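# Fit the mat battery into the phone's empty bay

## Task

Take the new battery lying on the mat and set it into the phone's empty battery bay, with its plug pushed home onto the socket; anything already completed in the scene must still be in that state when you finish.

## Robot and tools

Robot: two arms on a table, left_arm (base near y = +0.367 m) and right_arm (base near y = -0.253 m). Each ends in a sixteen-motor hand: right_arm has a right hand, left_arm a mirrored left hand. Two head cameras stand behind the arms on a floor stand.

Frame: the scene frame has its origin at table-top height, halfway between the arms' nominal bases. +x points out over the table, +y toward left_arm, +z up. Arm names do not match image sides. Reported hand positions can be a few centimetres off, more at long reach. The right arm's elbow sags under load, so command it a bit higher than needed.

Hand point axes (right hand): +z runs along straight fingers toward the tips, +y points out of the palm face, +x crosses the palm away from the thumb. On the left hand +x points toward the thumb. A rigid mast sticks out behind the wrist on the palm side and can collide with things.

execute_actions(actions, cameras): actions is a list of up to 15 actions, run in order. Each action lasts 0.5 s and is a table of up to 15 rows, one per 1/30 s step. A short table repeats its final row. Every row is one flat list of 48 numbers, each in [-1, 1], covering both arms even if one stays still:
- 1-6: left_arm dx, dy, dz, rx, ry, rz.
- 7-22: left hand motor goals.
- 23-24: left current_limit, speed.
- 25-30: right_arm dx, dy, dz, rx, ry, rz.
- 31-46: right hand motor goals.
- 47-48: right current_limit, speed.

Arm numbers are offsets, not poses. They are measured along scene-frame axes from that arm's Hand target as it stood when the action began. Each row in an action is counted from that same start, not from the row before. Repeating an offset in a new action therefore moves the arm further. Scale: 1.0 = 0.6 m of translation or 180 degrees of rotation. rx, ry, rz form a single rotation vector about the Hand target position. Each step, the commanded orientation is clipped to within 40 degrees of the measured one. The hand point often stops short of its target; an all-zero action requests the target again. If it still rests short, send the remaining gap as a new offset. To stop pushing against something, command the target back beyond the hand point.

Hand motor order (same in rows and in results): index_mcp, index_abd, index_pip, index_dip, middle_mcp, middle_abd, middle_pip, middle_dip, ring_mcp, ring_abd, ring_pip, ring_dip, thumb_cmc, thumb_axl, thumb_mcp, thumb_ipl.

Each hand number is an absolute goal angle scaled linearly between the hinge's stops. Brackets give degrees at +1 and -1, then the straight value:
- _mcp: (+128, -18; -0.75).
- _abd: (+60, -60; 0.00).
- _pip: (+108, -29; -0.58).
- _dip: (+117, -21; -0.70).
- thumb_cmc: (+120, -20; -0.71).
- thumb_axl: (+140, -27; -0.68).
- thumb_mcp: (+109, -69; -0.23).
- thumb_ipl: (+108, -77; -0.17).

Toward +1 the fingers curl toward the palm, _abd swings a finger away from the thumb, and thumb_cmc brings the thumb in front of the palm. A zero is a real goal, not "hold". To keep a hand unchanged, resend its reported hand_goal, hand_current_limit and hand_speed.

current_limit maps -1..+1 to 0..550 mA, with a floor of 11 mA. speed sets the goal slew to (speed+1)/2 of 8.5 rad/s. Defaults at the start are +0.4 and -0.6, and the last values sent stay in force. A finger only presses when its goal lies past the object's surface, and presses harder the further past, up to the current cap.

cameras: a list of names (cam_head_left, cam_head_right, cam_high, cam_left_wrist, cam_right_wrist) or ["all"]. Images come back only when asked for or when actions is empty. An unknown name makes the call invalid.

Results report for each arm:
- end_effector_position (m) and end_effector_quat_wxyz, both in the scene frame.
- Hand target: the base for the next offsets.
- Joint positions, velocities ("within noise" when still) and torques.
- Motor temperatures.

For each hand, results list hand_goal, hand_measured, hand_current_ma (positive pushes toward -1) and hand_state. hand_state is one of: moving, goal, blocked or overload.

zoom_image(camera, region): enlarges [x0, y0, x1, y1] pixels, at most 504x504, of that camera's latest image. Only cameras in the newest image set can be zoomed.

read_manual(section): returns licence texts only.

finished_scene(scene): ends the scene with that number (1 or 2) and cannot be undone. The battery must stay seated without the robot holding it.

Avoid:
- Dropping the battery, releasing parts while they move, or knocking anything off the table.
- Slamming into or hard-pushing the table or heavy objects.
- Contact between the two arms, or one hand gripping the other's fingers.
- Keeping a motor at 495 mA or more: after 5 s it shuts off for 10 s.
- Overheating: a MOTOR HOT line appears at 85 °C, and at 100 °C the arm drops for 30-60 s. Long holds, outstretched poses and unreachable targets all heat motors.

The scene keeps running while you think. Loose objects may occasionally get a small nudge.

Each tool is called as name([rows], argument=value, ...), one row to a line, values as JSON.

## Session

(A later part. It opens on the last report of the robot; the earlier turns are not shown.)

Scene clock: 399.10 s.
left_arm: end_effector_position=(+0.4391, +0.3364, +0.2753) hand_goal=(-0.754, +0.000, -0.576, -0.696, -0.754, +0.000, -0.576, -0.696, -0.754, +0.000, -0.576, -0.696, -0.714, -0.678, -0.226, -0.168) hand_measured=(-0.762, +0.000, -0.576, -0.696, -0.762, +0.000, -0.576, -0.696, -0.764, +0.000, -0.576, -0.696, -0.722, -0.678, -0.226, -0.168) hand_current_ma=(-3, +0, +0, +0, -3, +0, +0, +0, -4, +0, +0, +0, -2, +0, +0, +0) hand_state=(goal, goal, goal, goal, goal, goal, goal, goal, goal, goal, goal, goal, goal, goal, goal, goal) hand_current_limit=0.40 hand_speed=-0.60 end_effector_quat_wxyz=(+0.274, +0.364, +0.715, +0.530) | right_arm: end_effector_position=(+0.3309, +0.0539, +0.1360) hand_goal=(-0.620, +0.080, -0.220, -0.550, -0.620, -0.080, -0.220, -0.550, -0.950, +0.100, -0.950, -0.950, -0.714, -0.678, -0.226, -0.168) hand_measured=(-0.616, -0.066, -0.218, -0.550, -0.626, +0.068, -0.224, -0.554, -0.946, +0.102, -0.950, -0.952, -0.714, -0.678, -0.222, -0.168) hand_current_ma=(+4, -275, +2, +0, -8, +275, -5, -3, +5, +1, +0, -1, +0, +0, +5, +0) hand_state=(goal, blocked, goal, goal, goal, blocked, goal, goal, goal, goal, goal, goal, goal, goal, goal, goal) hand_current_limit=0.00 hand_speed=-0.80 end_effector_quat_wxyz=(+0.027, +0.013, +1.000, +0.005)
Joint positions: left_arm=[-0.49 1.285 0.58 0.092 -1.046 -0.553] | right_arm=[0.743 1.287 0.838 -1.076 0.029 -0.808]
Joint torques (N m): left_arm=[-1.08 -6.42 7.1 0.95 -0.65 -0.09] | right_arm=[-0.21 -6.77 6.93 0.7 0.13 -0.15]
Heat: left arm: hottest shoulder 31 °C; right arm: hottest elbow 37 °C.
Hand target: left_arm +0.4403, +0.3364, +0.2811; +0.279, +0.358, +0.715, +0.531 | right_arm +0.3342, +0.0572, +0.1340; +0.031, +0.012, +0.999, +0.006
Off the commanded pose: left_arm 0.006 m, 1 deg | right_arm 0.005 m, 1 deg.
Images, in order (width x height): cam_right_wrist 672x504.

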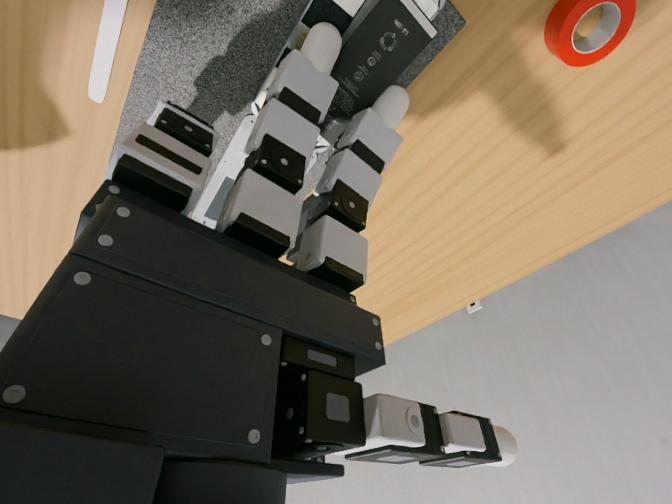

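execute_actions([
  [[0,0,0,0,0,0,-0.754,0,-0.576,-0.696,-0.754,0,-0.576,-0.696,-0.754,0,-0.576,-0.696,-0.714,-0.678,-0.226,-0.168,0.4,-0.6, -0.005,0.006,-0.015,0,0,0,-0.62,0.08,-0.22,-0.55,-0.62,-0.08,-0.22,-0.55,-0.95,0.1,-0.95,-0.95,-0.714,-0.678,-0.226,-0.168,0.0,-0.8]],
], cameras=["cam_right_wrist"])

zoom_image(camera="cam_right_wrist", region=[360, 0, 500, 110])

zoom_image(camera="cam_right_wrist", region=[240, 0, 440, 220])

Scene clock: 404.17 s.
left_arm: end_effector_position=(+0.4391, +0.3364, +0.2753) hand_goal=(-0.754, +0.000, -0.576, -0.696, -0.754, +0.000, -0.576, -0.696, -0.754, +0.000, -0.576, -0.696, -0.714, -0.678, -0.226, -0.168) hand_measured=(-0.762, +0.000, -0.576, -0.696, -0.762, +0.000, -0.576, -0.696, -0.764, +0.000, -0.576, -0.696, -0.722, -0.678, -0.226, -0.168) hand_current_ma=(-3, +0, +0, +0, -3, +0, +0, +0, -4, +0, +0, +0, -2, +0, +0, +0) hand_state=(goal, goal, goal, goal, goal, goal, goal, goal, goal, goal, goal, goal, goal, goal, goal, goal) hand_current_limit=0.40 hand_speed=-0.60 end_effector_quat_wxyz=(+0.274, +0.364, +0.715, +0.530) | right_arm: end_effector_position=(+0.3309, +0.0539, +0.1275) hand_goal=(-0.620, +0.080, -0.220, -0.550, -0.620, -0.080, -0.220, -0.550, -0.950, +0.100, -0.950, -0.950, -0.714, -0.678, -0.226, -0.168) hand_measured=(-0.616, -0.066, -0.218, -0.550, -0.626, +0.068, -0.224, -0.554, -0.946, +0.102, -0.950, -0.952, -0.714, -0.678, -0.222, -0.168) hand_current_ma=(+4, -275, +2, +0, -8, +275, -5, -3, +5, +1, +0, -1, +0, +0, +5, +0) hand_state=(goal, blocked, goal, goal, goal, blocked, goal, goal, goal, goal, goal, goal, goal, goal, goal, goal) hand_current_limit=0.00 hand_speed=-0.80 end_effector_quat_wxyz=(+0.026, +0.013, +1.000, +0.005)
Joint positions: left_arm=[-0.49 1.285 0.58 0.092 -1.046 -0.553] | right_arm=[0.743 1.299 0.825 -1.051 0.029 -0.808]
Joint torques (N m): left_arm=[-1.08 -6.77 7.2 1.11 -0.64 -0.08] | right_arm=[0.32 -7.12 6.82 0.84 0.14 -0.11]
Heat: left arm: hottest shoulder 31 °C; right arm: hottest elbow 36 °C.
Hand target: left_arm +0.4403, +0.3364, +0.2811; +0.279, +0.358, +0.715, +0.531 | right_arm +0.3312, +0.0608, +0.1250; +0.031, +0.012, +0.999, +0.006
Off the commanded pose: left_arm 0.006 m, 1 deg | right_arm 0.007 m, 1 deg.
Images, in order (width x height): cam_right_wrist 672x504.

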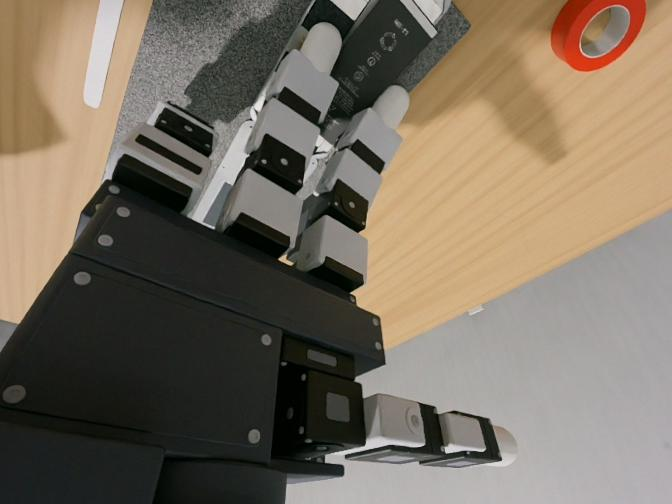

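Scaled by 3.600 from the camera's 672x504 image, which has a finer 960x720 frame.

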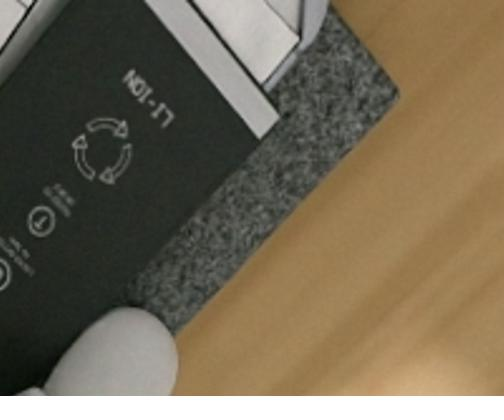

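Scaled by 2.291 from the camera's 672x504 image, which has a finer 960x720 frame.

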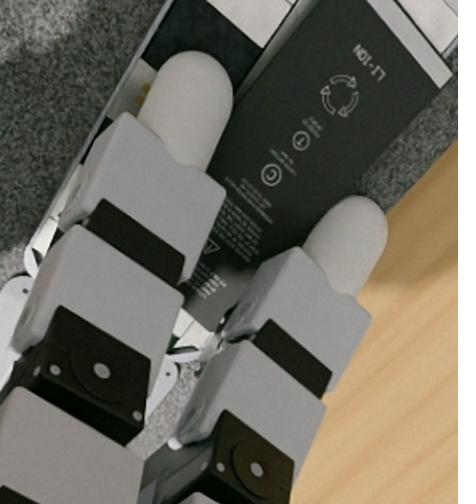

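execute_actions([
  [[0,0,0,0,0,0,-0.754,0,-0.576,-0.696,-0.754,0,-0.576,-0.696,-0.754,0,-0.576,-0.696,-0.714,-0.678,-0.226,-0.168,0.4,-0.6, -0.005,0.003,-0.005,0,0,0,-0.6,0.08,-0.22,-0.55,-0.6,-0.08,-0.22,-0.55,-0.95,0.1,-0.95,-0.95,-0.714,-0.678,-0.226,-0.168,0.0,-0.8]],
], cameras=["cam_right_wrist"])

zoom_image(camera="cam_right_wrist", region=[340, 0, 480, 110])

Scene clock: 406.47 s.
left_arm: end_effector_position=(+0.4391, +0.3364, +0.2753) hand_goal=(-0.754, +0.000, -0.576, -0.696, -0.754, +0.000, -0.576, -0.696, -0.754, +0.000, -0.576, -0.696, -0.714, -0.678, -0.226, -0.168) hand_measured=(-0.762, +0.000, -0.576, -0.696, -0.762, +0.000, -0.576, -0.696, -0.764, +0.000, -0.576, -0.696, -0.722, -0.678, -0.226, -0.168) hand_current_ma=(-3, +0, +0, +0, -3, +0, +0, +0, -4, +0, +0, +0, -2, +0, +0, +0) hand_state=(goal, goal, goal, goal, goal, goal, goal, goal, goal, goal, goal, goal, goal, goal, goal, goal) hand_current_limit=0.40 hand_speed=-0.60 end_effector_quat_wxyz=(+0.274, +0.364, +0.715, +0.530) | right_arm: end_effector_position=(+0.3304, +0.0549, +0.1264) hand_goal=(-0.600, +0.080, -0.220, -0.550, -0.600, -0.080, -0.220, -0.550, -0.950, +0.100, -0.950, -0.950, -0.714, -0.678, -0.226, -0.168) hand_measured=(-0.598, -0.066, -0.218, -0.550, -0.618, +0.068, -0.224, -0.554, -0.946, +0.102, -0.950, -0.952, -0.714, -0.678, -0.222, -0.168) hand_current_ma=(+1, -275, +1, +0, -32, +275, -5, -3, +5, +1, +0, -1, +0, +0, +5, +0) hand_state=(goal, blocked, goal, goal, goal, blocked, goal, goal, goal, goal, goal, goal, goal, goal, goal, goal) hand_current_limit=0.00 hand_speed=-0.80 end_effector_quat_wxyz=(+0.030, +0.014, +0.999, +0.003)
Joint positions: left_arm=[-0.49 1.285 0.58 0.092 -1.046 -0.553] | right_arm=[0.75 1.299 0.821 -1.045 0.036 -0.799]
Joint torques (N m): left_arm=[-2.02 -6.65 7.09 1.14 -0.68 -0.08] | right_arm=[0.32 -6.07 6.23 0.81 0.11 -0.06]
Heat: left arm: hottest shoulder 31 °C; right arm: hottest elbow 36 °C.
Hand target: left_arm +0.4403, +0.3364, +0.2811; +0.279, +0.358, +0.715, +0.531 | right_arm +0.3282, +0.0626, +0.1220; +0.031, +0.012, +0.999, +0.006
Off the commanded pose: left_arm 0.006 m, 1 deg | right_arm 0.009 m, 0 deg.
Images, in order (width x height): cam_right_wrist 672x504.

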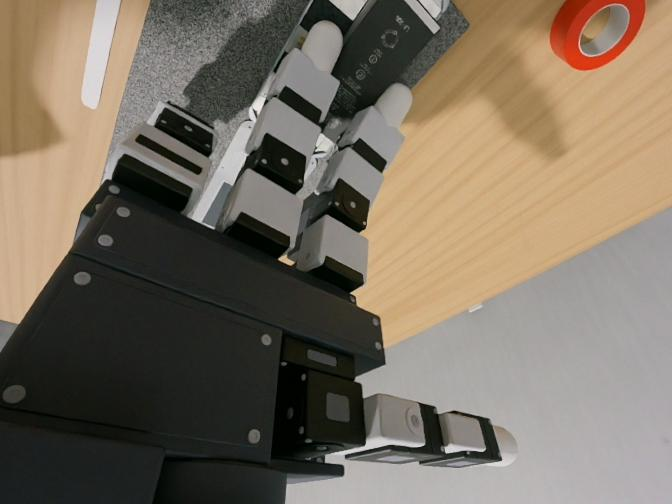

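Scaled by 3.600 from the camera's 672x504 image, which has a finer 960x720 frame.

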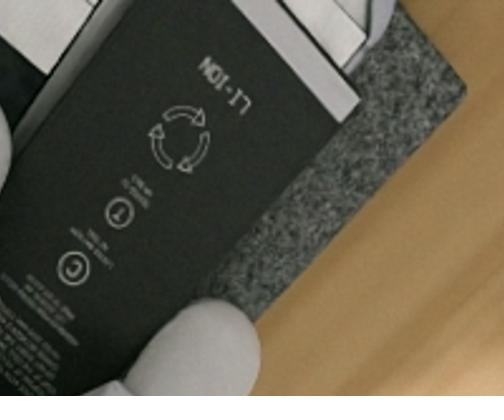

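execute_actions([
  [[0,0,0,0,0,0,-0.754,0,-0.576,-0.696,-0.754,0,-0.576,-0.696,-0.754,0,-0.576,-0.696,-0.714,-0.678,-0.226,-0.168,0.4,-0.6, 0,0,0,0,0,0,-0.6,0.08,-0.22,-0.55,-0.585,-0.08,-0.22,-0.55,-0.95,0.1,-0.95,-0.95,-0.714,-0.678,-0.226,-0.168,0.0,-0.8]],
], cameras=["cam_right_wrist"])

zoom_image(camera="cam_right_wrist", region=[340, 0, 480, 110])

Scene clock: 407.77 s.
left_arm: end_effector_position=(+0.4391, +0.3364, +0.2753) hand_goal=(-0.754, +0.000, -0.576, -0.696, -0.754, +0.000, -0.576, -0.696, -0.754, +0.000, -0.576, -0.696, -0.714, -0.678, -0.226, -0.168) hand_measured=(-0.762, +0.000, -0.576, -0.696, -0.762, +0.000, -0.576, -0.696, -0.764, +0.000, -0.576, -0.696, -0.722, -0.678, -0.226, -0.168) hand_current_ma=(-3, +0, +0, +0, -3, +0, +0, +0, -4, +0, +0, +0, -2, +0, +0, +0) hand_state=(goal, goal, goal, goal, goal, goal, goal, goal, goal, goal, goal, goal, goal, goal, goal, goal) hand_current_limit=0.40 hand_speed=-0.60 end_effector_quat_wxyz=(+0.274, +0.364, +0.715, +0.530) | right_arm: end_effector_position=(+0.3305, +0.0547, +0.1264) hand_goal=(-0.600, +0.080, -0.220, -0.550, -0.586, -0.080, -0.220, -0.550, -0.950, +0.100, -0.950, -0.950, -0.714, -0.678, -0.226, -0.168) hand_measured=(-0.598, -0.066, -0.218, -0.550, -0.616, +0.068, -0.224, -0.554, -0.946, +0.102, -0.950, -0.952, -0.714, -0.678, -0.222, -0.168) hand_current_ma=(+1, -275, +1, +0, -69, +275, -5, -3, +5, +1, +0, -1, +0, +0, +5, +0) hand_state=(goal, blocked, goal, goal, blocked, blocked, goal, goal, goal, goal, goal, goal, goal, goal, goal, goal) hand_current_limit=0.00 hand_speed=-0.80 end_effector_quat_wxyz=(+0.030, +0.014, +0.999, +0.003)
Joint positions: left_arm=[-0.49 1.285 0.58 0.092 -1.046 -0.553] | right_arm=[0.75 1.299 0.821 -1.045 0.038 -0.799]
Joint torques (N m): left_arm=[-1.49 -6.48 7.19 1.22 -0.66 -0.06] | right_arm=[0.97 -6.59 6.31 0.72 0.09 -0.08]
Heat: left arm: hottest shoulder 31 °C; right arm: hottest elbow 36 °C.
Hand target: left_arm +0.4403, +0.3364, +0.2811; +0.279, +0.358, +0.715, +0.531 | right_arm +0.3282, +0.0626, +0.1220; +0.031, +0.012, +0.999, +0.006
Off the commanded pose: left_arm 0.006 m, 1 deg | right_arm 0.009 m, 0 deg.
Images, in order (width x height): cam_right_wrist 672x504.

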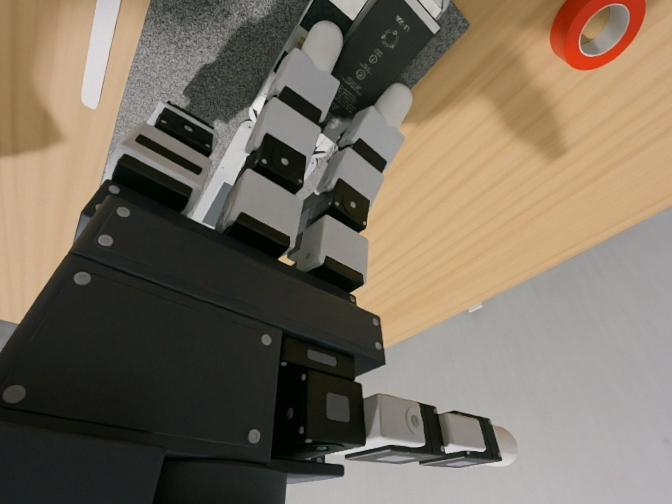

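Scaled by 3.600 from the camera's 672x504 image, which has a finer 960x720 frame.

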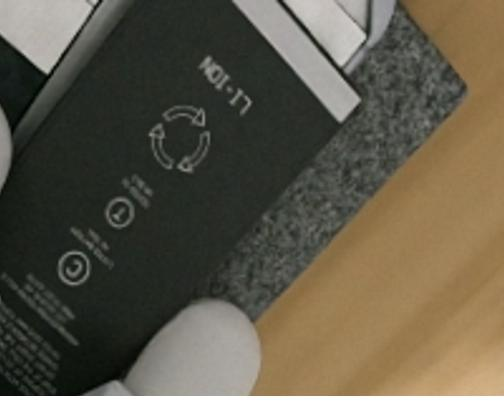

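execute_actions([
  [[0,0,0,0,0,0,-0.754,0,-0.576,-0.696,-0.754,0,-0.576,-0.696,-0.754,0,-0.576,-0.696,-0.714,-0.678,-0.226,-0.168,0.4,-0.6, 0,0,0,0,0,-0.018,-0.6,0.08,-0.22,-0.55,-0.6,-0.08,-0.22,-0.55,-0.95,0.1,-0.95,-0.95,-0.714,-0.678,-0.226,-0.168,0.0,-0.8]],
], cameras=["cam_right_wrist"])

zoom_image(camera="cam_right_wrist", region=[340, 0, 480, 110])

Scene clock: 411.90 s.
left_arm: end_effector_position=(+0.4391, +0.3364, +0.2753) hand_goal=(-0.754, +0.000, -0.576, -0.696, -0.754, +0.000, -0.576, -0.696, -0.754, +0.000, -0.576, -0.696, -0.714, -0.678, -0.226, -0.168) hand_measured=(-0.762, +0.000, -0.576, -0.696, -0.762, +0.000, -0.576, -0.696, -0.764, +0.000, -0.576, -0.696, -0.722, -0.678, -0.226, -0.168) hand_current_ma=(-3, +0, +0, +0, -3, +0, +0, +0, -4, +0, +0, +0, -2, +0, +0, +0) hand_state=(goal, goal, goal, goal, goal, goal, goal, goal, goal, goal, goal, goal, goal, goal, goal, goal) hand_current_limit=0.40 hand_speed=-0.60 end_effector_quat_wxyz=(+0.274, +0.364, +0.715, +0.530) | right_arm: end_effector_position=(+0.3318, +0.0546, +0.1256) hand_goal=(-0.600, +0.080, -0.220, -0.550, -0.600, -0.080, -0.220, -0.550, -0.950, +0.100, -0.950, -0.950, -0.714, -0.678, -0.226, -0.168) hand_measured=(-0.598, -0.062, -0.218, -0.550, -0.622, +0.068, -0.222, -0.550, -0.946, +0.102, -0.950, -0.952, -0.714, -0.678, -0.222, -0.168) hand_current_ma=(+1, -275, +1, +0, -45, +275, -1, +0, +5, +1, +0, -1, +0, +0, +5, +0) hand_state=(goal, blocked, goal, goal, blocked, blocked, goal, goal, goal, goal, goal, goal, goal, goal, goal, goal) hand_current_limit=0.00 hand_speed=-0.80 end_effector_quat_wxyz=(+0.030, +0.039, +0.999, +0.001)
Joint positions: left_arm=[-0.49 1.285 0.58 0.092 -1.046 -0.553] | right_arm=[0.761 1.299 0.82 -1.048 0.042 -0.739]
Joint torques (N m): left_arm=[-1.49 -6.12 7.25 1.18 -0.62 -0.08] | right_arm=[1.14 -6.3 6.13 0.83 0.04 0.04]
Heat: left arm: hottest shoulder 31 °C; right arm: hottest elbow 36 °C.
Hand target: left_arm +0.4403, +0.3364, +0.2811; +0.279, +0.358, +0.715, +0.531 | right_arm +0.3282, +0.0626, +0.1220; +0.031, +0.040, +0.999, +0.005
Off the commanded pose: left_arm 0.006 m, 1 deg | right_arm 0.009 m, 1 deg.
Images, in order (width x height): cam_right_wrist 672x504.

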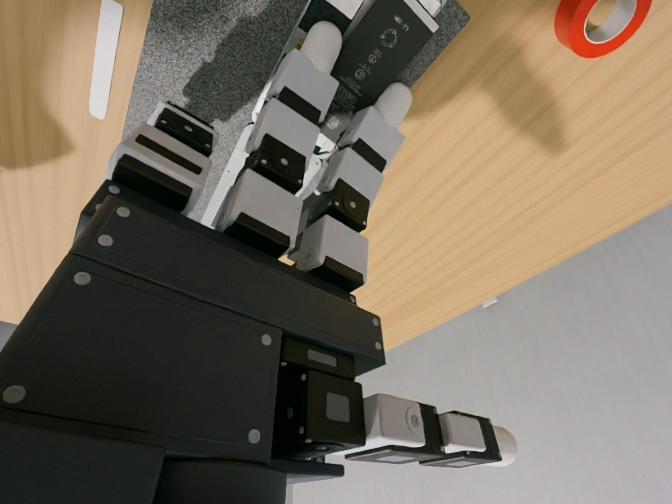

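Scaled by 3.600 from the camera's 672x504 image, which has a finer 960x720 frame.

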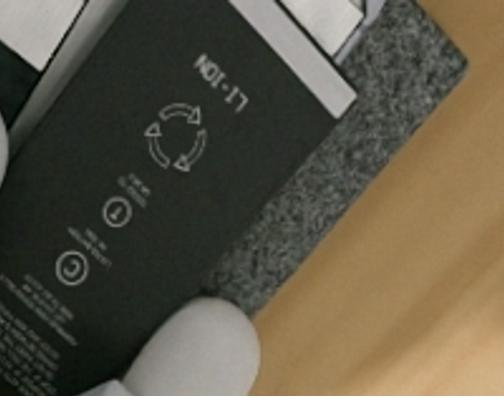

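execute_actions([
  [[0,0,0,0,0,0,-0.754,0,-0.576,-0.696,-0.754,0,-0.576,-0.696,-0.754,0,-0.576,-0.696,-0.714,-0.678,-0.226,-0.168,0.4,-0.6, -0.006,0.005,0.005,0,0,-0.01,-0.6,0.08,-0.22,-0.55,-0.6,-0.08,-0.22,-0.55,-0.95,0.1,-0.95,-0.95,-0.714,-0.678,-0.226,-0.168,0.0,-0.8]],
], cameras=["cam_right_wrist"])

zoom_image(camera="cam_right_wrist", region=[340, 0, 480, 110])

Scene clock: 414.10 s.
left_arm: end_effector_position=(+0.4391, +0.3364, +0.2753) hand_goal=(-0.754, +0.000, -0.576, -0.696, -0.754, +0.000, -0.576, -0.696, -0.754, +0.000, -0.576, -0.696, -0.714, -0.678, -0.226, -0.168) hand_measured=(-0.762, +0.000, -0.576, -0.696, -0.762, +0.000, -0.576, -0.696, -0.764, +0.000, -0.576, -0.696, -0.722, -0.678, -0.226, -0.168) hand_current_ma=(-3, +0, +0, +0, -3, +0, +0, +0, -4, +0, +0, +0, -2, +0, +0, +0) hand_state=(goal, goal, goal, goal, goal, goal, goal, goal, goal, goal, goal, goal, goal, goal, goal, goal) hand_current_limit=0.40 hand_speed=-0.60 end_effector_quat_wxyz=(+0.274, +0.364, +0.715, +0.530) | right_arm: end_effector_position=(+0.3315, +0.0556, +0.1263) hand_goal=(-0.600, +0.080, -0.220, -0.550, -0.600, -0.080, -0.220, -0.550, -0.950, +0.100, -0.950, -0.950, -0.714, -0.678, -0.226, -0.168) hand_measured=(-0.598, -0.062, -0.218, -0.550, -0.630, +0.068, -0.222, -0.550, -0.946, +0.102, -0.950, -0.952, -0.714, -0.678, -0.222, -0.168) hand_current_ma=(+2, -275, +1, +0, -66, +275, -2, +0, +5, +1, +0, -1, +0, +0, +5, +0) hand_state=(goal, blocked, goal, goal, blocked, blocked, goal, goal, goal, goal, goal, goal, goal, goal, goal, goal) hand_current_limit=0.00 hand_speed=-0.80 end_effector_quat_wxyz=(+0.033, +0.062, +0.998, -0.002)
Joint positions: left_arm=[-0.49 1.285 0.58 0.092 -1.046 -0.553] | right_arm=[0.779 1.296 0.82 -1.055 0.052 -0.675]
Joint torques (N m): left_arm=[-1.03 -6.36 7.01 1.21 -0.65 -0.01] | right_arm=[1.08 -7.06 6.38 0.72 -0.25 -0.05]
Heat: left arm: hottest shoulder 31 °C; right arm: hottest elbow 36 °C.
Hand target: left_arm +0.4403, +0.3364, +0.2811; +0.279, +0.358, +0.715, +0.531 | right_arm +0.3246, +0.0656, +0.1250; +0.031, +0.056, +0.998, +0.005
Off the commanded pose: left_arm 0.006 m, 1 deg | right_arm 0.012 m, 1 deg.
Images, in order (width x height): cam_right_wrist 672x504.

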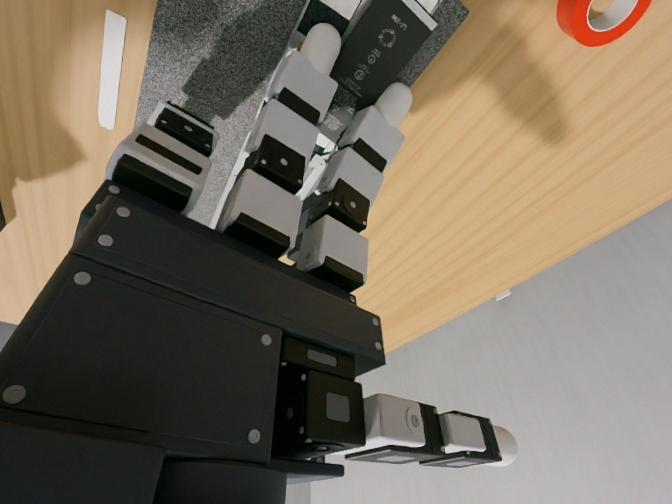

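Scaled by 3.600 from the camera's 672x504 image, which has a finer 960x720 frame.

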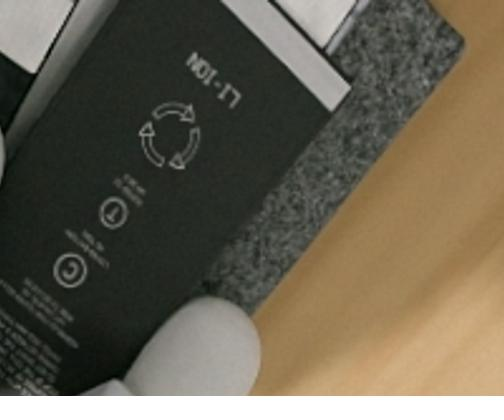

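execute_actions([
  [[0,0,0,0,0,0,-0.754,0,-0.576,-0.696,-0.754,0,-0.576,-0.696,-0.754,0,-0.576,-0.696,-0.714,-0.678,-0.226,-0.168,0.4,-0.6, 0,0,0.015,0,0,0.006,-0.61,0.08,-0.22,-0.55,-0.61,-0.08,-0.22,-0.55,-0.95,0.1,-0.95,-0.95,-0.714,-0.678,-0.226,-0.168,0.0,-0.8]],
], cameras=["cam_right_wrist"])

zoom_image(camera="cam_right_wrist", region=[340, 0, 480, 110])

Scene clock: 415.80 s.
left_arm: end_effector_position=(+0.4391, +0.3364, +0.2753) hand_goal=(-0.754, +0.000, -0.576, -0.696, -0.754, +0.000, -0.576, -0.696, -0.754, +0.000, -0.576, -0.696, -0.714, -0.678, -0.226, -0.168) hand_measured=(-0.762, +0.000, -0.576, -0.696, -0.762, +0.000, -0.576, -0.696, -0.764, +0.000, -0.576, -0.696, -0.722, -0.678, -0.226, -0.168) hand_current_ma=(-3, +0, +0, +0, -3, +0, +0, +0, -4, +0, +0, +0, -2, +0, +0, +0) hand_state=(goal, goal, goal, goal, goal, goal, goal, goal, goal, goal, goal, goal, goal, goal, goal, goal) hand_current_limit=0.40 hand_speed=-0.60 end_effector_quat_wxyz=(+0.274, +0.364, +0.715, +0.530) | right_arm: end_effector_position=(+0.3314, +0.0546, +0.1265) hand_goal=(-0.610, +0.080, -0.220, -0.550, -0.610, -0.080, -0.220, -0.550, -0.950, +0.100, -0.950, -0.950, -0.714, -0.678, -0.226, -0.168) hand_measured=(-0.598, -0.062, -0.218, -0.550, -0.628, +0.066, -0.220, -0.550, -0.946, +0.102, -0.950, -0.952, -0.714, -0.678, -0.222, -0.168) hand_current_ma=(+19, -275, +1, +0, -33, +275, +0, +0, +5, +1, +0, -1, +0, +0, +5, +0) hand_state=(goal, blocked, goal, goal, goal, blocked, goal, goal, goal, goal, goal, goal, goal, goal, goal, goal) hand_current_limit=0.00 hand_speed=-0.80 end_effector_quat_wxyz=(+0.032, +0.065, +0.997, -0.003)
Joint positions: left_arm=[-0.49 1.285 0.58 0.092 -1.046 -0.553] | right_arm=[0.779 1.294 0.82 -1.059 0.052 -0.667]
Joint torques (N m): left_arm=[-1.08 -6.01 7.12 1.26 -0.63 -0.02] | right_arm=[1.49 -8.29 7.61 -0.23 -0.28 -0.28]
Heat: left arm: hottest shoulder 31 °C; right arm: hottest elbow 36 °C.
Hand target: left_arm +0.4403, +0.3364, +0.2811; +0.279, +0.358, +0.715, +0.531 | right_arm +0.3246, +0.0656, +0.1340; +0.031, +0.047, +0.998, +0.005
Off the commanded pose: left_arm 0.006 m, 1 deg | right_arm 0.015 m, 2 deg.
Images, in order (width x height): cam_right_wrist 672x504.

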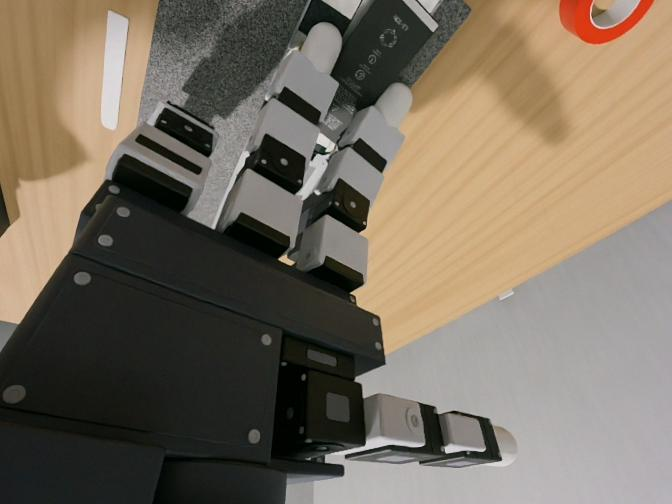

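Scaled by 3.600 from the camera's 672x504 image, which has a finer 960x720 frame.

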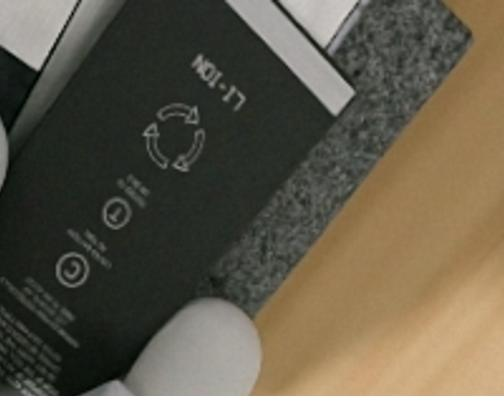

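zoom_image(camera="cam_right_wrist", region=[330, 0, 390, 50])

zoom_image(camera="cam_right_wrist", region=[300, 90, 370, 150])

Scaled by 8.400 from the camera's 672x504 image, which has a finer 960x720 frame.

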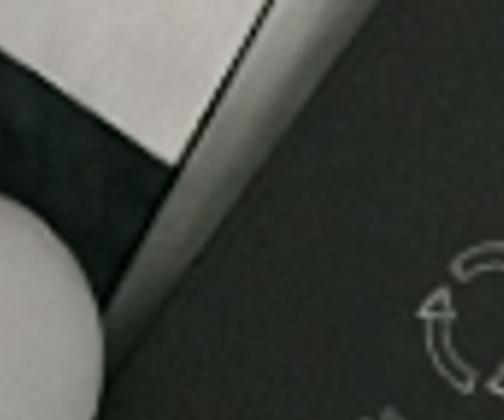

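Scaled by 7.200 from the camera's 672x504 image, which has a finer 960x720 frame.

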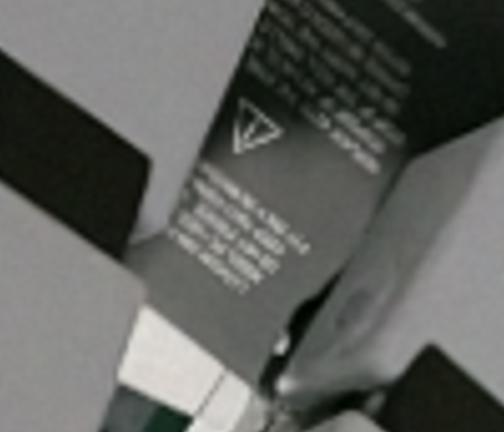

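zoom_image(camera="cam_right_wrist", region=[240, 0, 440, 220])

Scaled by 2.291 from the camera's 672x504 image, which has a finer 960x720 frame.

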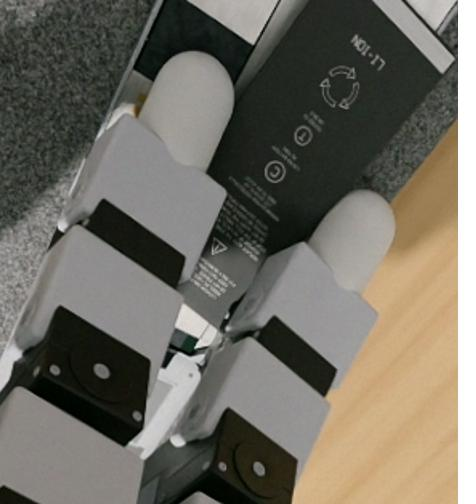

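execute_actions([
  [[0,0,0,0,0,0,-0.754,0,-0.576,-0.696,-0.754,0,-0.576,-0.696,-0.754,0,-0.576,-0.696,-0.714,-0.678,-0.226,-0.168,0.4,-0.6, 0,0,0.025,0,0,0.008,-0.61,0.08,-0.22,-0.55,-0.61,-0.08,-0.22,-0.55,-0.95,0.1,-0.95,-0.95,-0.714,-0.678,-0.226,-0.168,0.0,-0.8]],
], cameras=["cam_right_wrist"])

zoom_image(camera="cam_right_wrist", region=[320, 0, 480, 110])

Scene clock: 420.73 s.
left_arm: end_effector_position=(+0.4391, +0.3364, +0.2753) hand_goal=(-0.754, +0.000, -0.576, -0.696, -0.754, +0.000, -0.576, -0.696, -0.754, +0.000, -0.576, -0.696, -0.714, -0.678, -0.226, -0.168) hand_measured=(-0.762, +0.000, -0.576, -0.696, -0.762, +0.000, -0.576, -0.696, -0.764, +0.000, -0.576, -0.696, -0.722, -0.678, -0.226, -0.168) hand_current_ma=(-3, +0, +0, +0, -3, +0, +0, +0, -4, +0, +0, +0, -2, +0, +0, +0) hand_state=(goal, goal, goal, goal, goal, goal, goal, goal, goal, goal, goal, goal, goal, goal, goal, goal) hand_current_limit=0.40 hand_speed=-0.60 end_effector_quat_wxyz=(+0.274, +0.364, +0.715, +0.530) | right_arm: end_effector_position=(+0.3203, +0.0494, +0.1254) hand_goal=(-0.610, +0.080, -0.220, -0.550, -0.610, -0.080, -0.220, -0.550, -0.950, +0.100, -0.950, -0.950, -0.714, -0.678, -0.226, -0.168) hand_measured=(-0.598, -0.062, -0.218, -0.550, -0.610, +0.066, -0.222, -0.550, -0.946, +0.102, -0.950, -0.952, -0.714, -0.678, -0.222, -0.168) hand_current_ma=(+19, -275, +1, +0, +0, +275, -1, +0, +5, +1, +0, -1, +0, +0, +5, +0) hand_state=(goal, blocked, goal, goal, goal, blocked, goal, goal, goal, goal, goal, goal, goal, goal, goal, goal) hand_current_limit=0.00 hand_speed=-0.80 end_effector_quat_wxyz=(+0.016, +0.050, +0.999, -0.014)
Joint positions: left_arm=[-0.49 1.285 0.58 0.092 -1.046 -0.553] | right_arm=[0.779 1.288 0.82 -1.102 0.042 -0.698]
Joint torques (N m): left_arm=[-1.44 -5.95 7.1 1.14 -0.67 -0.08] | right_arm=[-0.26 -9.17 9.36 -0.32 -0.15 -0.24]
Heat: left arm: hottest shoulder 31 °C; right arm: hottest elbow 36 °C.
Hand target: left_arm +0.4403, +0.3364, +0.2811; +0.279, +0.358, +0.715, +0.531 | right_arm +0.3246, +0.0656, +0.1490; +0.031, +0.034, +0.999, +0.006
Off the commanded pose: left_arm 0.006 m, 1 deg | right_arm 0.029 m, 3 deg.
Images, in order (width x height): cam_right_wrist 672x504.

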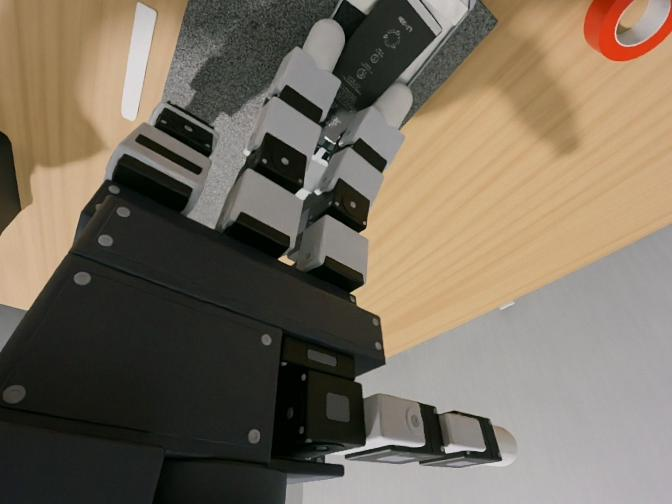

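Scaled by 3.150 from the camera's 672x504 image, which has a finer 960x720 frame.

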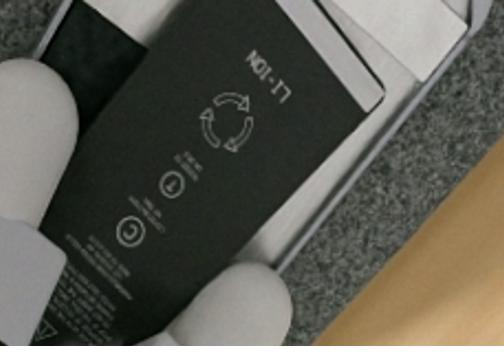

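execute_actions([
  [[0,0,0,0,0,0,-0.754,0,-0.576,-0.696,-0.754,0,-0.576,-0.696,-0.754,0,-0.576,-0.696,-0.714,-0.678,-0.226,-0.168,0.4,-0.6, 0.01,-0.01,0.045,0,0,0.008,-0.61,0.08,-0.22,-0.55,-0.61,-0.08,-0.22,-0.55,-0.95,0.1,-0.95,-0.95,-0.714,-0.678,-0.226,-0.168,0.0,-0.8]],
  [[0,0,0,0,0,0,-0.754,0,-0.576,-0.696,-0.754,0,-0.576,-0.696,-0.754,0,-0.576,-0.696,-0.714,-0.678,-0.226,-0.168,0.4,-0.6, 0.009,-0.008,0.035,0,0,0,-0.61,0.08,-0.22,-0.55,-0.61,-0.08,-0.22,-0.55,-0.95,0.1,-0.95,-0.95,-0.714,-0.678,-0.226,-0.168,0.0,-0.8]],
  [[0,0,0,0,0,0,-0.754,0,-0.576,-0.696,-0.754,0,-0.576,-0.696,-0.754,0,-0.576,-0.696,-0.714,-0.678,-0.226,-0.168,0.4,-0.6, 0,0,-0.03,0,0,0,-0.61,0.08,-0.22,-0.55,-0.61,-0.08,-0.22,-0.55,-0.95,0.1,-0.95,-0.95,-0.714,-0.678,-0.226,-0.168,0.0,-0.8]],
  [[0,0,0,0,0,0,-0.754,0,-0.576,-0.696,-0.754,0,-0.576,-0.696,-0.754,0,-0.576,-0.696,-0.714,-0.678,-0.226,-0.168,0.4,-0.6, 0,0,-0.045,0,0,0,-0.61,0.08,-0.22,-0.55,-0.61,-0.08,-0.22,-0.55,-0.95,0.1,-0.95,-0.95,-0.714,-0.678,-0.226,-0.168,0.0,-0.8]],
], cameras=["cam_right_wrist"])

zoom_image(camera="cam_right_wrist", region=[320, 0, 480, 110])

Scene clock: 424.37 s.
left_arm: end_effector_position=(+0.4391, +0.3364, +0.2753) hand_goal=(-0.754, +0.000, -0.576, -0.696, -0.754, +0.000, -0.576, -0.696, -0.754, +0.000, -0.576, -0.696, -0.714, -0.678, -0.226, -0.168) hand_measured=(-0.762, +0.000, -0.576, -0.696, -0.762, +0.000, -0.576, -0.696, -0.764, +0.000, -0.576, -0.696, -0.722, -0.678, -0.226, -0.168) hand_current_ma=(-3, +0, +0, +0, -3, +0, +0, +0, -4, +0, +0, +0, -2, +0, +0, +0) hand_state=(goal, goal, goal, goal, goal, goal, goal, goal, goal, goal, goal, goal, goal, goal, goal, goal) hand_current_limit=0.40 hand_speed=-0.60 end_effector_quat_wxyz=(+0.274, +0.364, +0.715, +0.530) | right_arm: end_effector_position=(+0.3313, +0.0530, +0.1533) hand_goal=(-0.610, +0.080, -0.220, -0.550, -0.610, -0.080, -0.220, -0.550, -0.950, +0.100, -0.950, -0.950, -0.714, -0.678, -0.226, -0.168) hand_measured=(-0.600, -0.062, -0.218, -0.550, -0.618, +0.066, -0.228, -0.552, -0.946, +0.102, -0.950, -0.952, -0.714, -0.678, -0.222, -0.168) hand_current_ma=(+17, -275, +1, +0, -12, +275, -9, -3, +5, +1, +0, -1, +0, +0, +5, +0) hand_state=(goal, blocked, goal, goal, goal, blocked, goal, goal, goal, goal, goal, goal, goal, goal, goal, goal) hand_current_limit=0.00 hand_speed=-0.80 end_effector_quat_wxyz=(+0.029, +0.024, +0.999, +0.002)
Joint positions: left_arm=[-0.49 1.285 0.58 0.092 -1.046 -0.553] | right_arm=[0.749 1.262 0.868 -1.131 0.036 -0.781]
Joint torques (N m): left_arm=[-1.67 -6.83 7.24 1.24 -0.66 0] | right_arm=[-1.26 -6.48 7.21 0.66 -0.15 -0.28]
Heat: left arm: hottest shoulder 31 °C; right arm: hottest elbow 36 °C.
Hand target: left_arm +0.4403, +0.3364, +0.2811; +0.279, +0.358, +0.715, +0.531 | right_arm +0.3360, +0.0548, +0.1520; +0.031, +0.022, +0.999, +0.006
Off the commanded pose: left_arm 0.006 m, 1 deg | right_arm 0.005 m, 1 deg.
Images, in order (width x height): cam_right_wrist 672x504.

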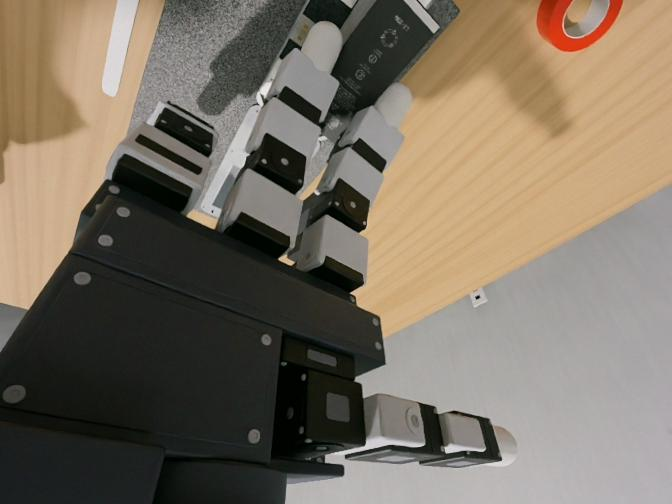

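Scaled by 3.150 from the camera's 672x504 image, which has a finer 960x720 frame.

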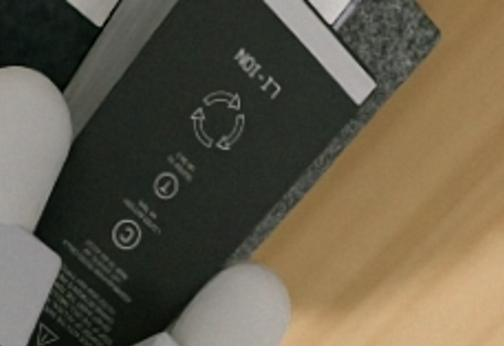

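execute_actions([
  [[0,0,0,0,0,0,-0.754,0,-0.576,-0.696,-0.754,0,-0.576,-0.696,-0.754,0,-0.576,-0.696,-0.714,-0.678,-0.226,-0.168,0.4,-0.6, -0.0133,0.0125,-0.03,0,0,0,-0.61,0.08,-0.22,-0.55,-0.61,-0.08,-0.22,-0.55,-0.95,0.1,-0.95,-0.95,-0.714,-0.678,-0.226,-0.168,0.0,-0.8]],
], cameras=["cam_right_wrist"])

zoom_image(camera="cam_right_wrist", region=[320, 0, 480, 110])

Scene clock: 426.40 s.
left_arm: end_effector_position=(+0.4391, +0.3364, +0.2753) hand_goal=(-0.754, +0.000, -0.576, -0.696, -0.754, +0.000, -0.576, -0.696, -0.754, +0.000, -0.576, -0.696, -0.714, -0.678, -0.226, -0.168) hand_measured=(-0.762, +0.000, -0.576, -0.696, -0.762, +0.000, -0.576, -0.696, -0.764, +0.000, -0.576, -0.696, -0.722, -0.678, -0.226, -0.168) hand_current_ma=(-3, +0, +0, +0, -3, +0, +0, +0, -4, +0, +0, +0, -2, +0, +0, +0) hand_state=(goal, goal, goal, goal, goal, goal, goal, goal, goal, goal, goal, goal, goal, goal, goal, goal) hand_current_limit=0.40 hand_speed=-0.60 end_effector_quat_wxyz=(+0.274, +0.364, +0.715, +0.530) | right_arm: end_effector_position=(+0.3255, +0.0576, +0.1356) hand_goal=(-0.610, +0.080, -0.220, -0.550, -0.610, -0.080, -0.220, -0.550, -0.950, +0.100, -0.950, -0.950, -0.714, -0.678, -0.226, -0.168) hand_measured=(-0.600, -0.062, -0.218, -0.550, -0.618, +0.066, -0.228, -0.552, -0.946, +0.102, -0.950, -0.952, -0.714, -0.678, -0.222, -0.168) hand_current_ma=(+17, -275, +1, +0, -12, +275, -9, -3, +5, +1, +0, -1, +0, +0, +5, +0) hand_state=(goal, blocked, goal, goal, goal, blocked, goal, goal, goal, goal, goal, goal, goal, goal, goal, goal) hand_current_limit=0.00 hand_speed=-0.80 end_effector_quat_wxyz=(+0.028, +0.019, +0.999, +0.003)
Joint positions: left_arm=[-0.49 1.285 0.58 0.092 -1.046 -0.553] | right_arm=[0.767 1.282 0.834 -1.078 0.035 -0.773]
Joint torques (N m): left_arm=[-1.61 -6.07 7.02 1.06 -0.69 -0.08] | right_arm=[0.21 -6.59 6.95 0.66 -0.06 -0.11]
Heat: left arm: hottest shoulder 31 °C; right arm: hottest elbow 36 °C.
Hand target: left_arm +0.4403, +0.3364, +0.2811; +0.279, +0.358, +0.715, +0.531 | right_arm +0.3281, +0.0623, +0.1340; +0.031, +0.022, +0.999, +0.006
Off the commanded pose: left_arm 0.006 m, 1 deg | right_arm 0.006 m, 1 deg.
Images, in order (width x height): cam_right_wrist 672x504.

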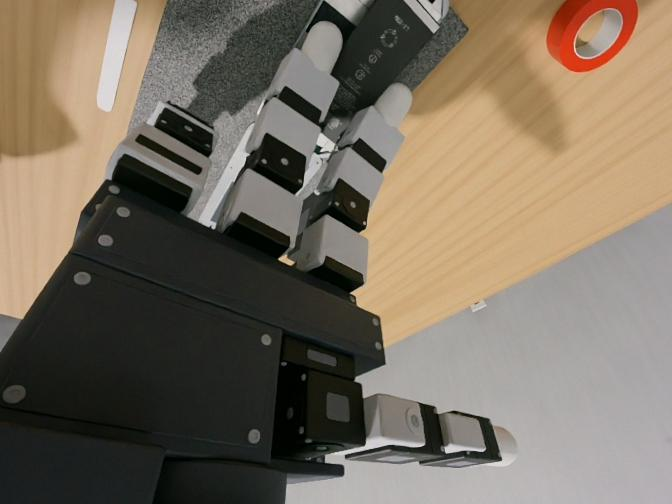

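Scaled by 3.150 from the camera's 672x504 image, which has a finer 960x720 frame.

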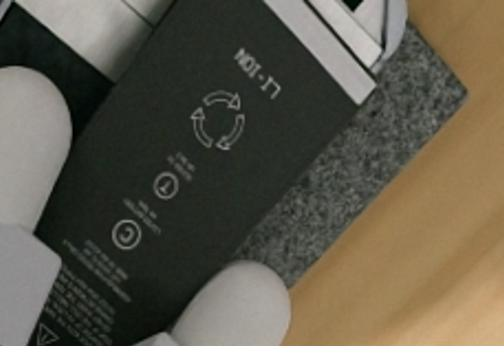

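zoom_image(camera="cam_right_wrist", region=[405, 0, 475, 50])

Scaled by 7.200 from the camera's 672x504 image, which has a finer 960x720 frame.

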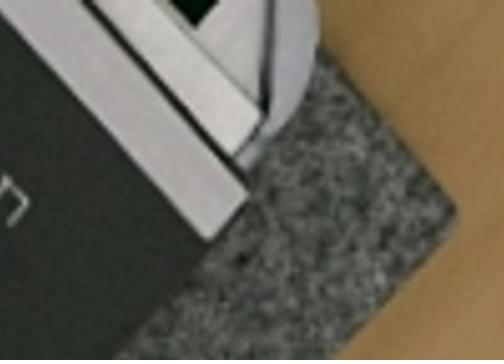

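execute_actions([
  [[0,0,0,0,0,0,-0.754,0,-0.576,-0.696,-0.754,0,-0.576,-0.696,-0.754,0,-0.576,-0.696,-0.714,-0.678,-0.226,-0.168,0.4,-0.6, 0.008,-0.0142,-0.008,0,0,0,-0.61,0.08,-0.22,-0.55,-0.61,-0.08,-0.22,-0.55,-0.95,0.1,-0.95,-0.95,-0.714,-0.678,-0.226,-0.168,0.0,-0.8]],
], cameras=["cam_right_wrist"])

zoom_image(camera="cam_right_wrist", region=[320, 0, 480, 110])

zoom_image(camera="cam_right_wrist", region=[405, 0, 475, 50])

Scene clock: 429.60 s.
left_arm: end_effector_position=(+0.4391, +0.3364, +0.2753) hand_goal=(-0.754, +0.000, -0.576, -0.696, -0.754, +0.000, -0.576, -0.696, -0.754, +0.000, -0.576, -0.696, -0.714, -0.678, -0.226, -0.168) hand_measured=(-0.762, +0.000, -0.576, -0.696, -0.762, +0.000, -0.576, -0.696, -0.764, +0.000, -0.576, -0.696, -0.722, -0.678, -0.226, -0.168) hand_current_ma=(-3, +0, +0, +0, -3, +0, +0, +0, -4, +0, +0, +0, -2, +0, +0, +0) hand_state=(goal, goal, goal, goal, goal, goal, goal, goal, goal, goal, goal, goal, goal, goal, goal, goal) hand_current_limit=0.40 hand_speed=-0.60 end_effector_quat_wxyz=(+0.274, +0.364, +0.715, +0.530) | right_arm: end_effector_position=(+0.3281, +0.0534, +0.1317) hand_goal=(-0.610, +0.080, -0.220, -0.550, -0.610, -0.080, -0.220, -0.550, -0.950, +0.100, -0.950, -0.950, -0.714, -0.678, -0.226, -0.168) hand_measured=(-0.600, -0.062, -0.218, -0.550, -0.618, +0.066, -0.228, -0.552, -0.946, +0.102, -0.950, -0.952, -0.714, -0.678, -0.222, -0.168) hand_current_ma=(+17, -275, +1, +0, -12, +275, -9, -3, +5, +1, +0, -1, +0, +0, +5, +0) hand_state=(goal, blocked, goal, goal, goal, blocked, goal, goal, goal, goal, goal, goal, goal, goal, goal, goal) hand_current_limit=0.00 hand_speed=-0.80 end_effector_quat_wxyz=(+0.029, +0.023, +0.999, +0.004)
Joint positions: left_arm=[-0.49 1.285 0.58 0.092 -1.046 -0.553] | right_arm=[0.755 1.282 0.821 -1.062 0.035 -0.776]
Joint torques (N m): left_arm=[-1.67 -6.65 6.87 0.95 -0.65 -0.05] | right_arm=[-1.32 -6.36 6.89 0.79 -0.16 -0.24]
Heat: left arm: hottest shoulder 31 °C; right arm: hottest elbow 36 °C.
Hand target: left_arm +0.4403, +0.3364, +0.2811; +0.279, +0.358, +0.715, +0.531 | right_arm +0.3329, +0.0538, +0.1292; +0.031, +0.022, +0.999, +0.006
Off the commanded pose: left_arm 0.006 m, 1 deg | right_arm 0.005 m, 0 deg.
Images, in order (width x height): cam_right_wrist 672x504.

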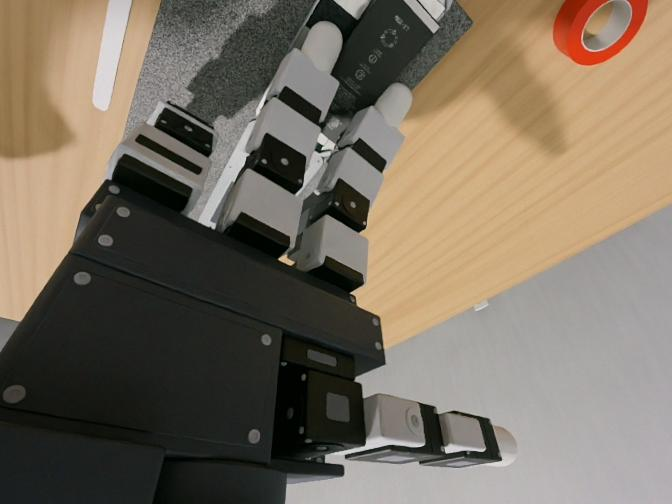

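Scaled by 3.150 from the camera's 672x504 image, which has a finer 960x720 frame.

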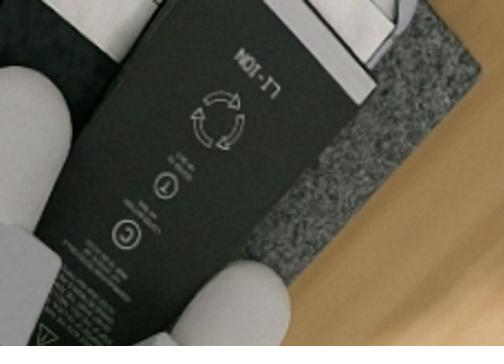

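Scaled by 7.200 from the camera's 672x504 image, which has a finer 960x720 frame.

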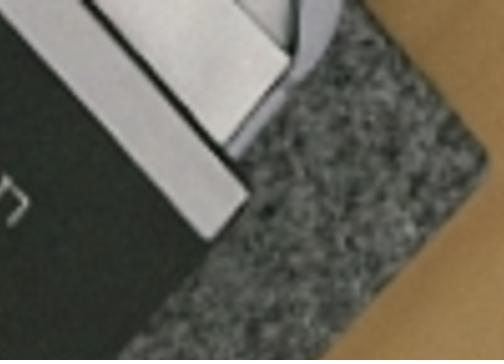

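execute_actions([
  [[0,0,0,0,0,0,-0.754,0,-0.576,-0.696,-0.754,0,-0.576,-0.696,-0.754,0,-0.576,-0.696,-0.714,-0.678,-0.226,-0.168,0.4,-0.6, -0.001,-0.005,-0.01,0,0,0,-0.61,0.08,-0.22,-0.55,-0.61,-0.08,-0.22,-0.55,-0.95,0.1,-0.95,-0.95,-0.714,-0.678,-0.226,-0.168,0.0,-0.8]],
], cameras=["cam_right_wrist"])

zoom_image(camera="cam_right_wrist", region=[320, 0, 480, 110])

zoom_image(camera="cam_right_wrist", region=[405, 0, 475, 50])

Scene clock: 431.63 s.
left_arm: end_effector_position=(+0.4391, +0.3364, +0.2753) hand_goal=(-0.754, +0.000, -0.576, -0.696, -0.754, +0.000, -0.576, -0.696, -0.754, +0.000, -0.576, -0.696, -0.714, -0.678, -0.226, -0.168) hand_measured=(-0.762, +0.000, -0.576, -0.696, -0.762, +0.000, -0.576, -0.696, -0.764, +0.000, -0.576, -0.696, -0.722, -0.678, -0.226, -0.168) hand_current_ma=(-3, +0, +0, +0, -3, +0, +0, +0, -4, +0, +0, +0, -2, +0, +0, +0) hand_state=(goal, goal, goal, goal, goal, goal, goal, goal, goal, goal, goal, goal, goal, goal, goal, goal) hand_current_limit=0.40 hand_speed=-0.60 end_effector_quat_wxyz=(+0.274, +0.364, +0.715, +0.530) | right_arm: end_effector_position=(+0.3269, +0.0511, +0.1270) hand_goal=(-0.610, +0.080, -0.220, -0.550, -0.610, -0.080, -0.220, -0.550, -0.950, +0.100, -0.950, -0.950, -0.714, -0.678, -0.226, -0.168) hand_measured=(-0.600, -0.062, -0.218, -0.550, -0.616, +0.066, -0.226, -0.552, -0.946, +0.102, -0.950, -0.952, -0.714, -0.678, -0.222, -0.168) hand_current_ma=(+17, -275, +1, +0, -9, +275, -5, -2, +5, +1, +0, -1, +0, +0, +5, +0) hand_state=(goal, blocked, goal, goal, goal, blocked, goal, goal, goal, goal, goal, goal, goal, goal, goal, goal) hand_current_limit=0.00 hand_speed=-0.80 end_effector_quat_wxyz=(+0.030, +0.019, +0.999, +0.004)
Joint positions: left_arm=[-0.49 1.285 0.58 0.092 -1.046 -0.553] | right_arm=[0.75 1.282 0.808 -1.047 0.035 -0.79]
Joint torques (N m): left_arm=[-1.08 -6.18 7.06 1.21 -0.69 -0.08] | right_arm=[-1.38 -6.07 6.67 0.72 -0.08 -0.21]
Heat: left arm: hottest shoulder 31 °C; right arm: hottest elbow 36 °C.
Hand target: left_arm +0.4403, +0.3364, +0.2811; +0.279, +0.358, +0.715, +0.531 | right_arm +0.3323, +0.0508, +0.1232; +0.031, +0.022, +0.999, +0.006
Off the commanded pose: left_arm 0.006 m, 1 deg | right_arm 0.007 m, 0 deg.
Images, in order (width x height): cam_right_wrist 672x504.

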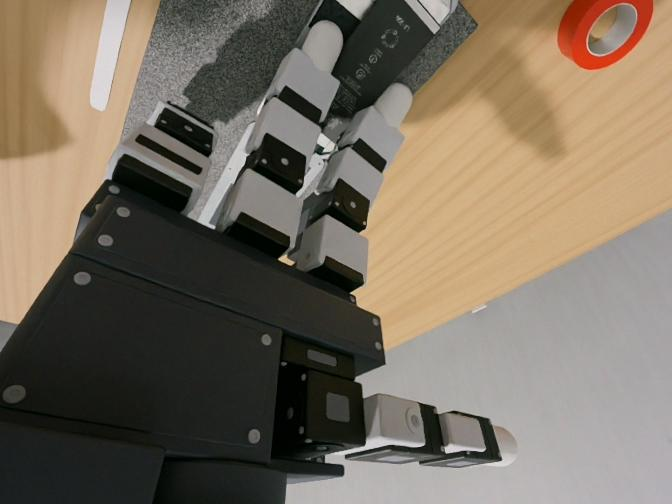

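Scaled by 3.150 from the camera's 672x504 image, which has a finer 960x720 frame.

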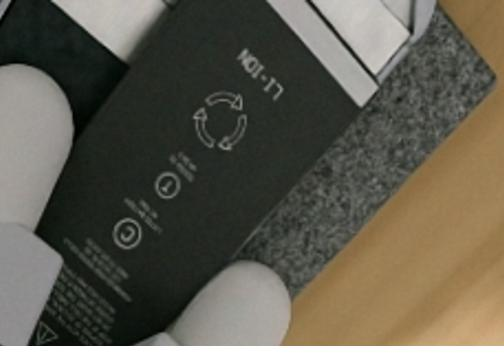

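Scaled by 7.200 from the camera's 672x504 image, which has a finer 960x720 frame.

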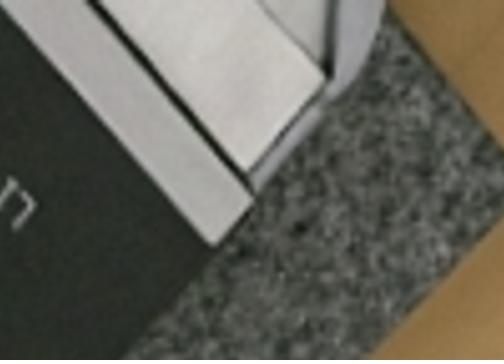

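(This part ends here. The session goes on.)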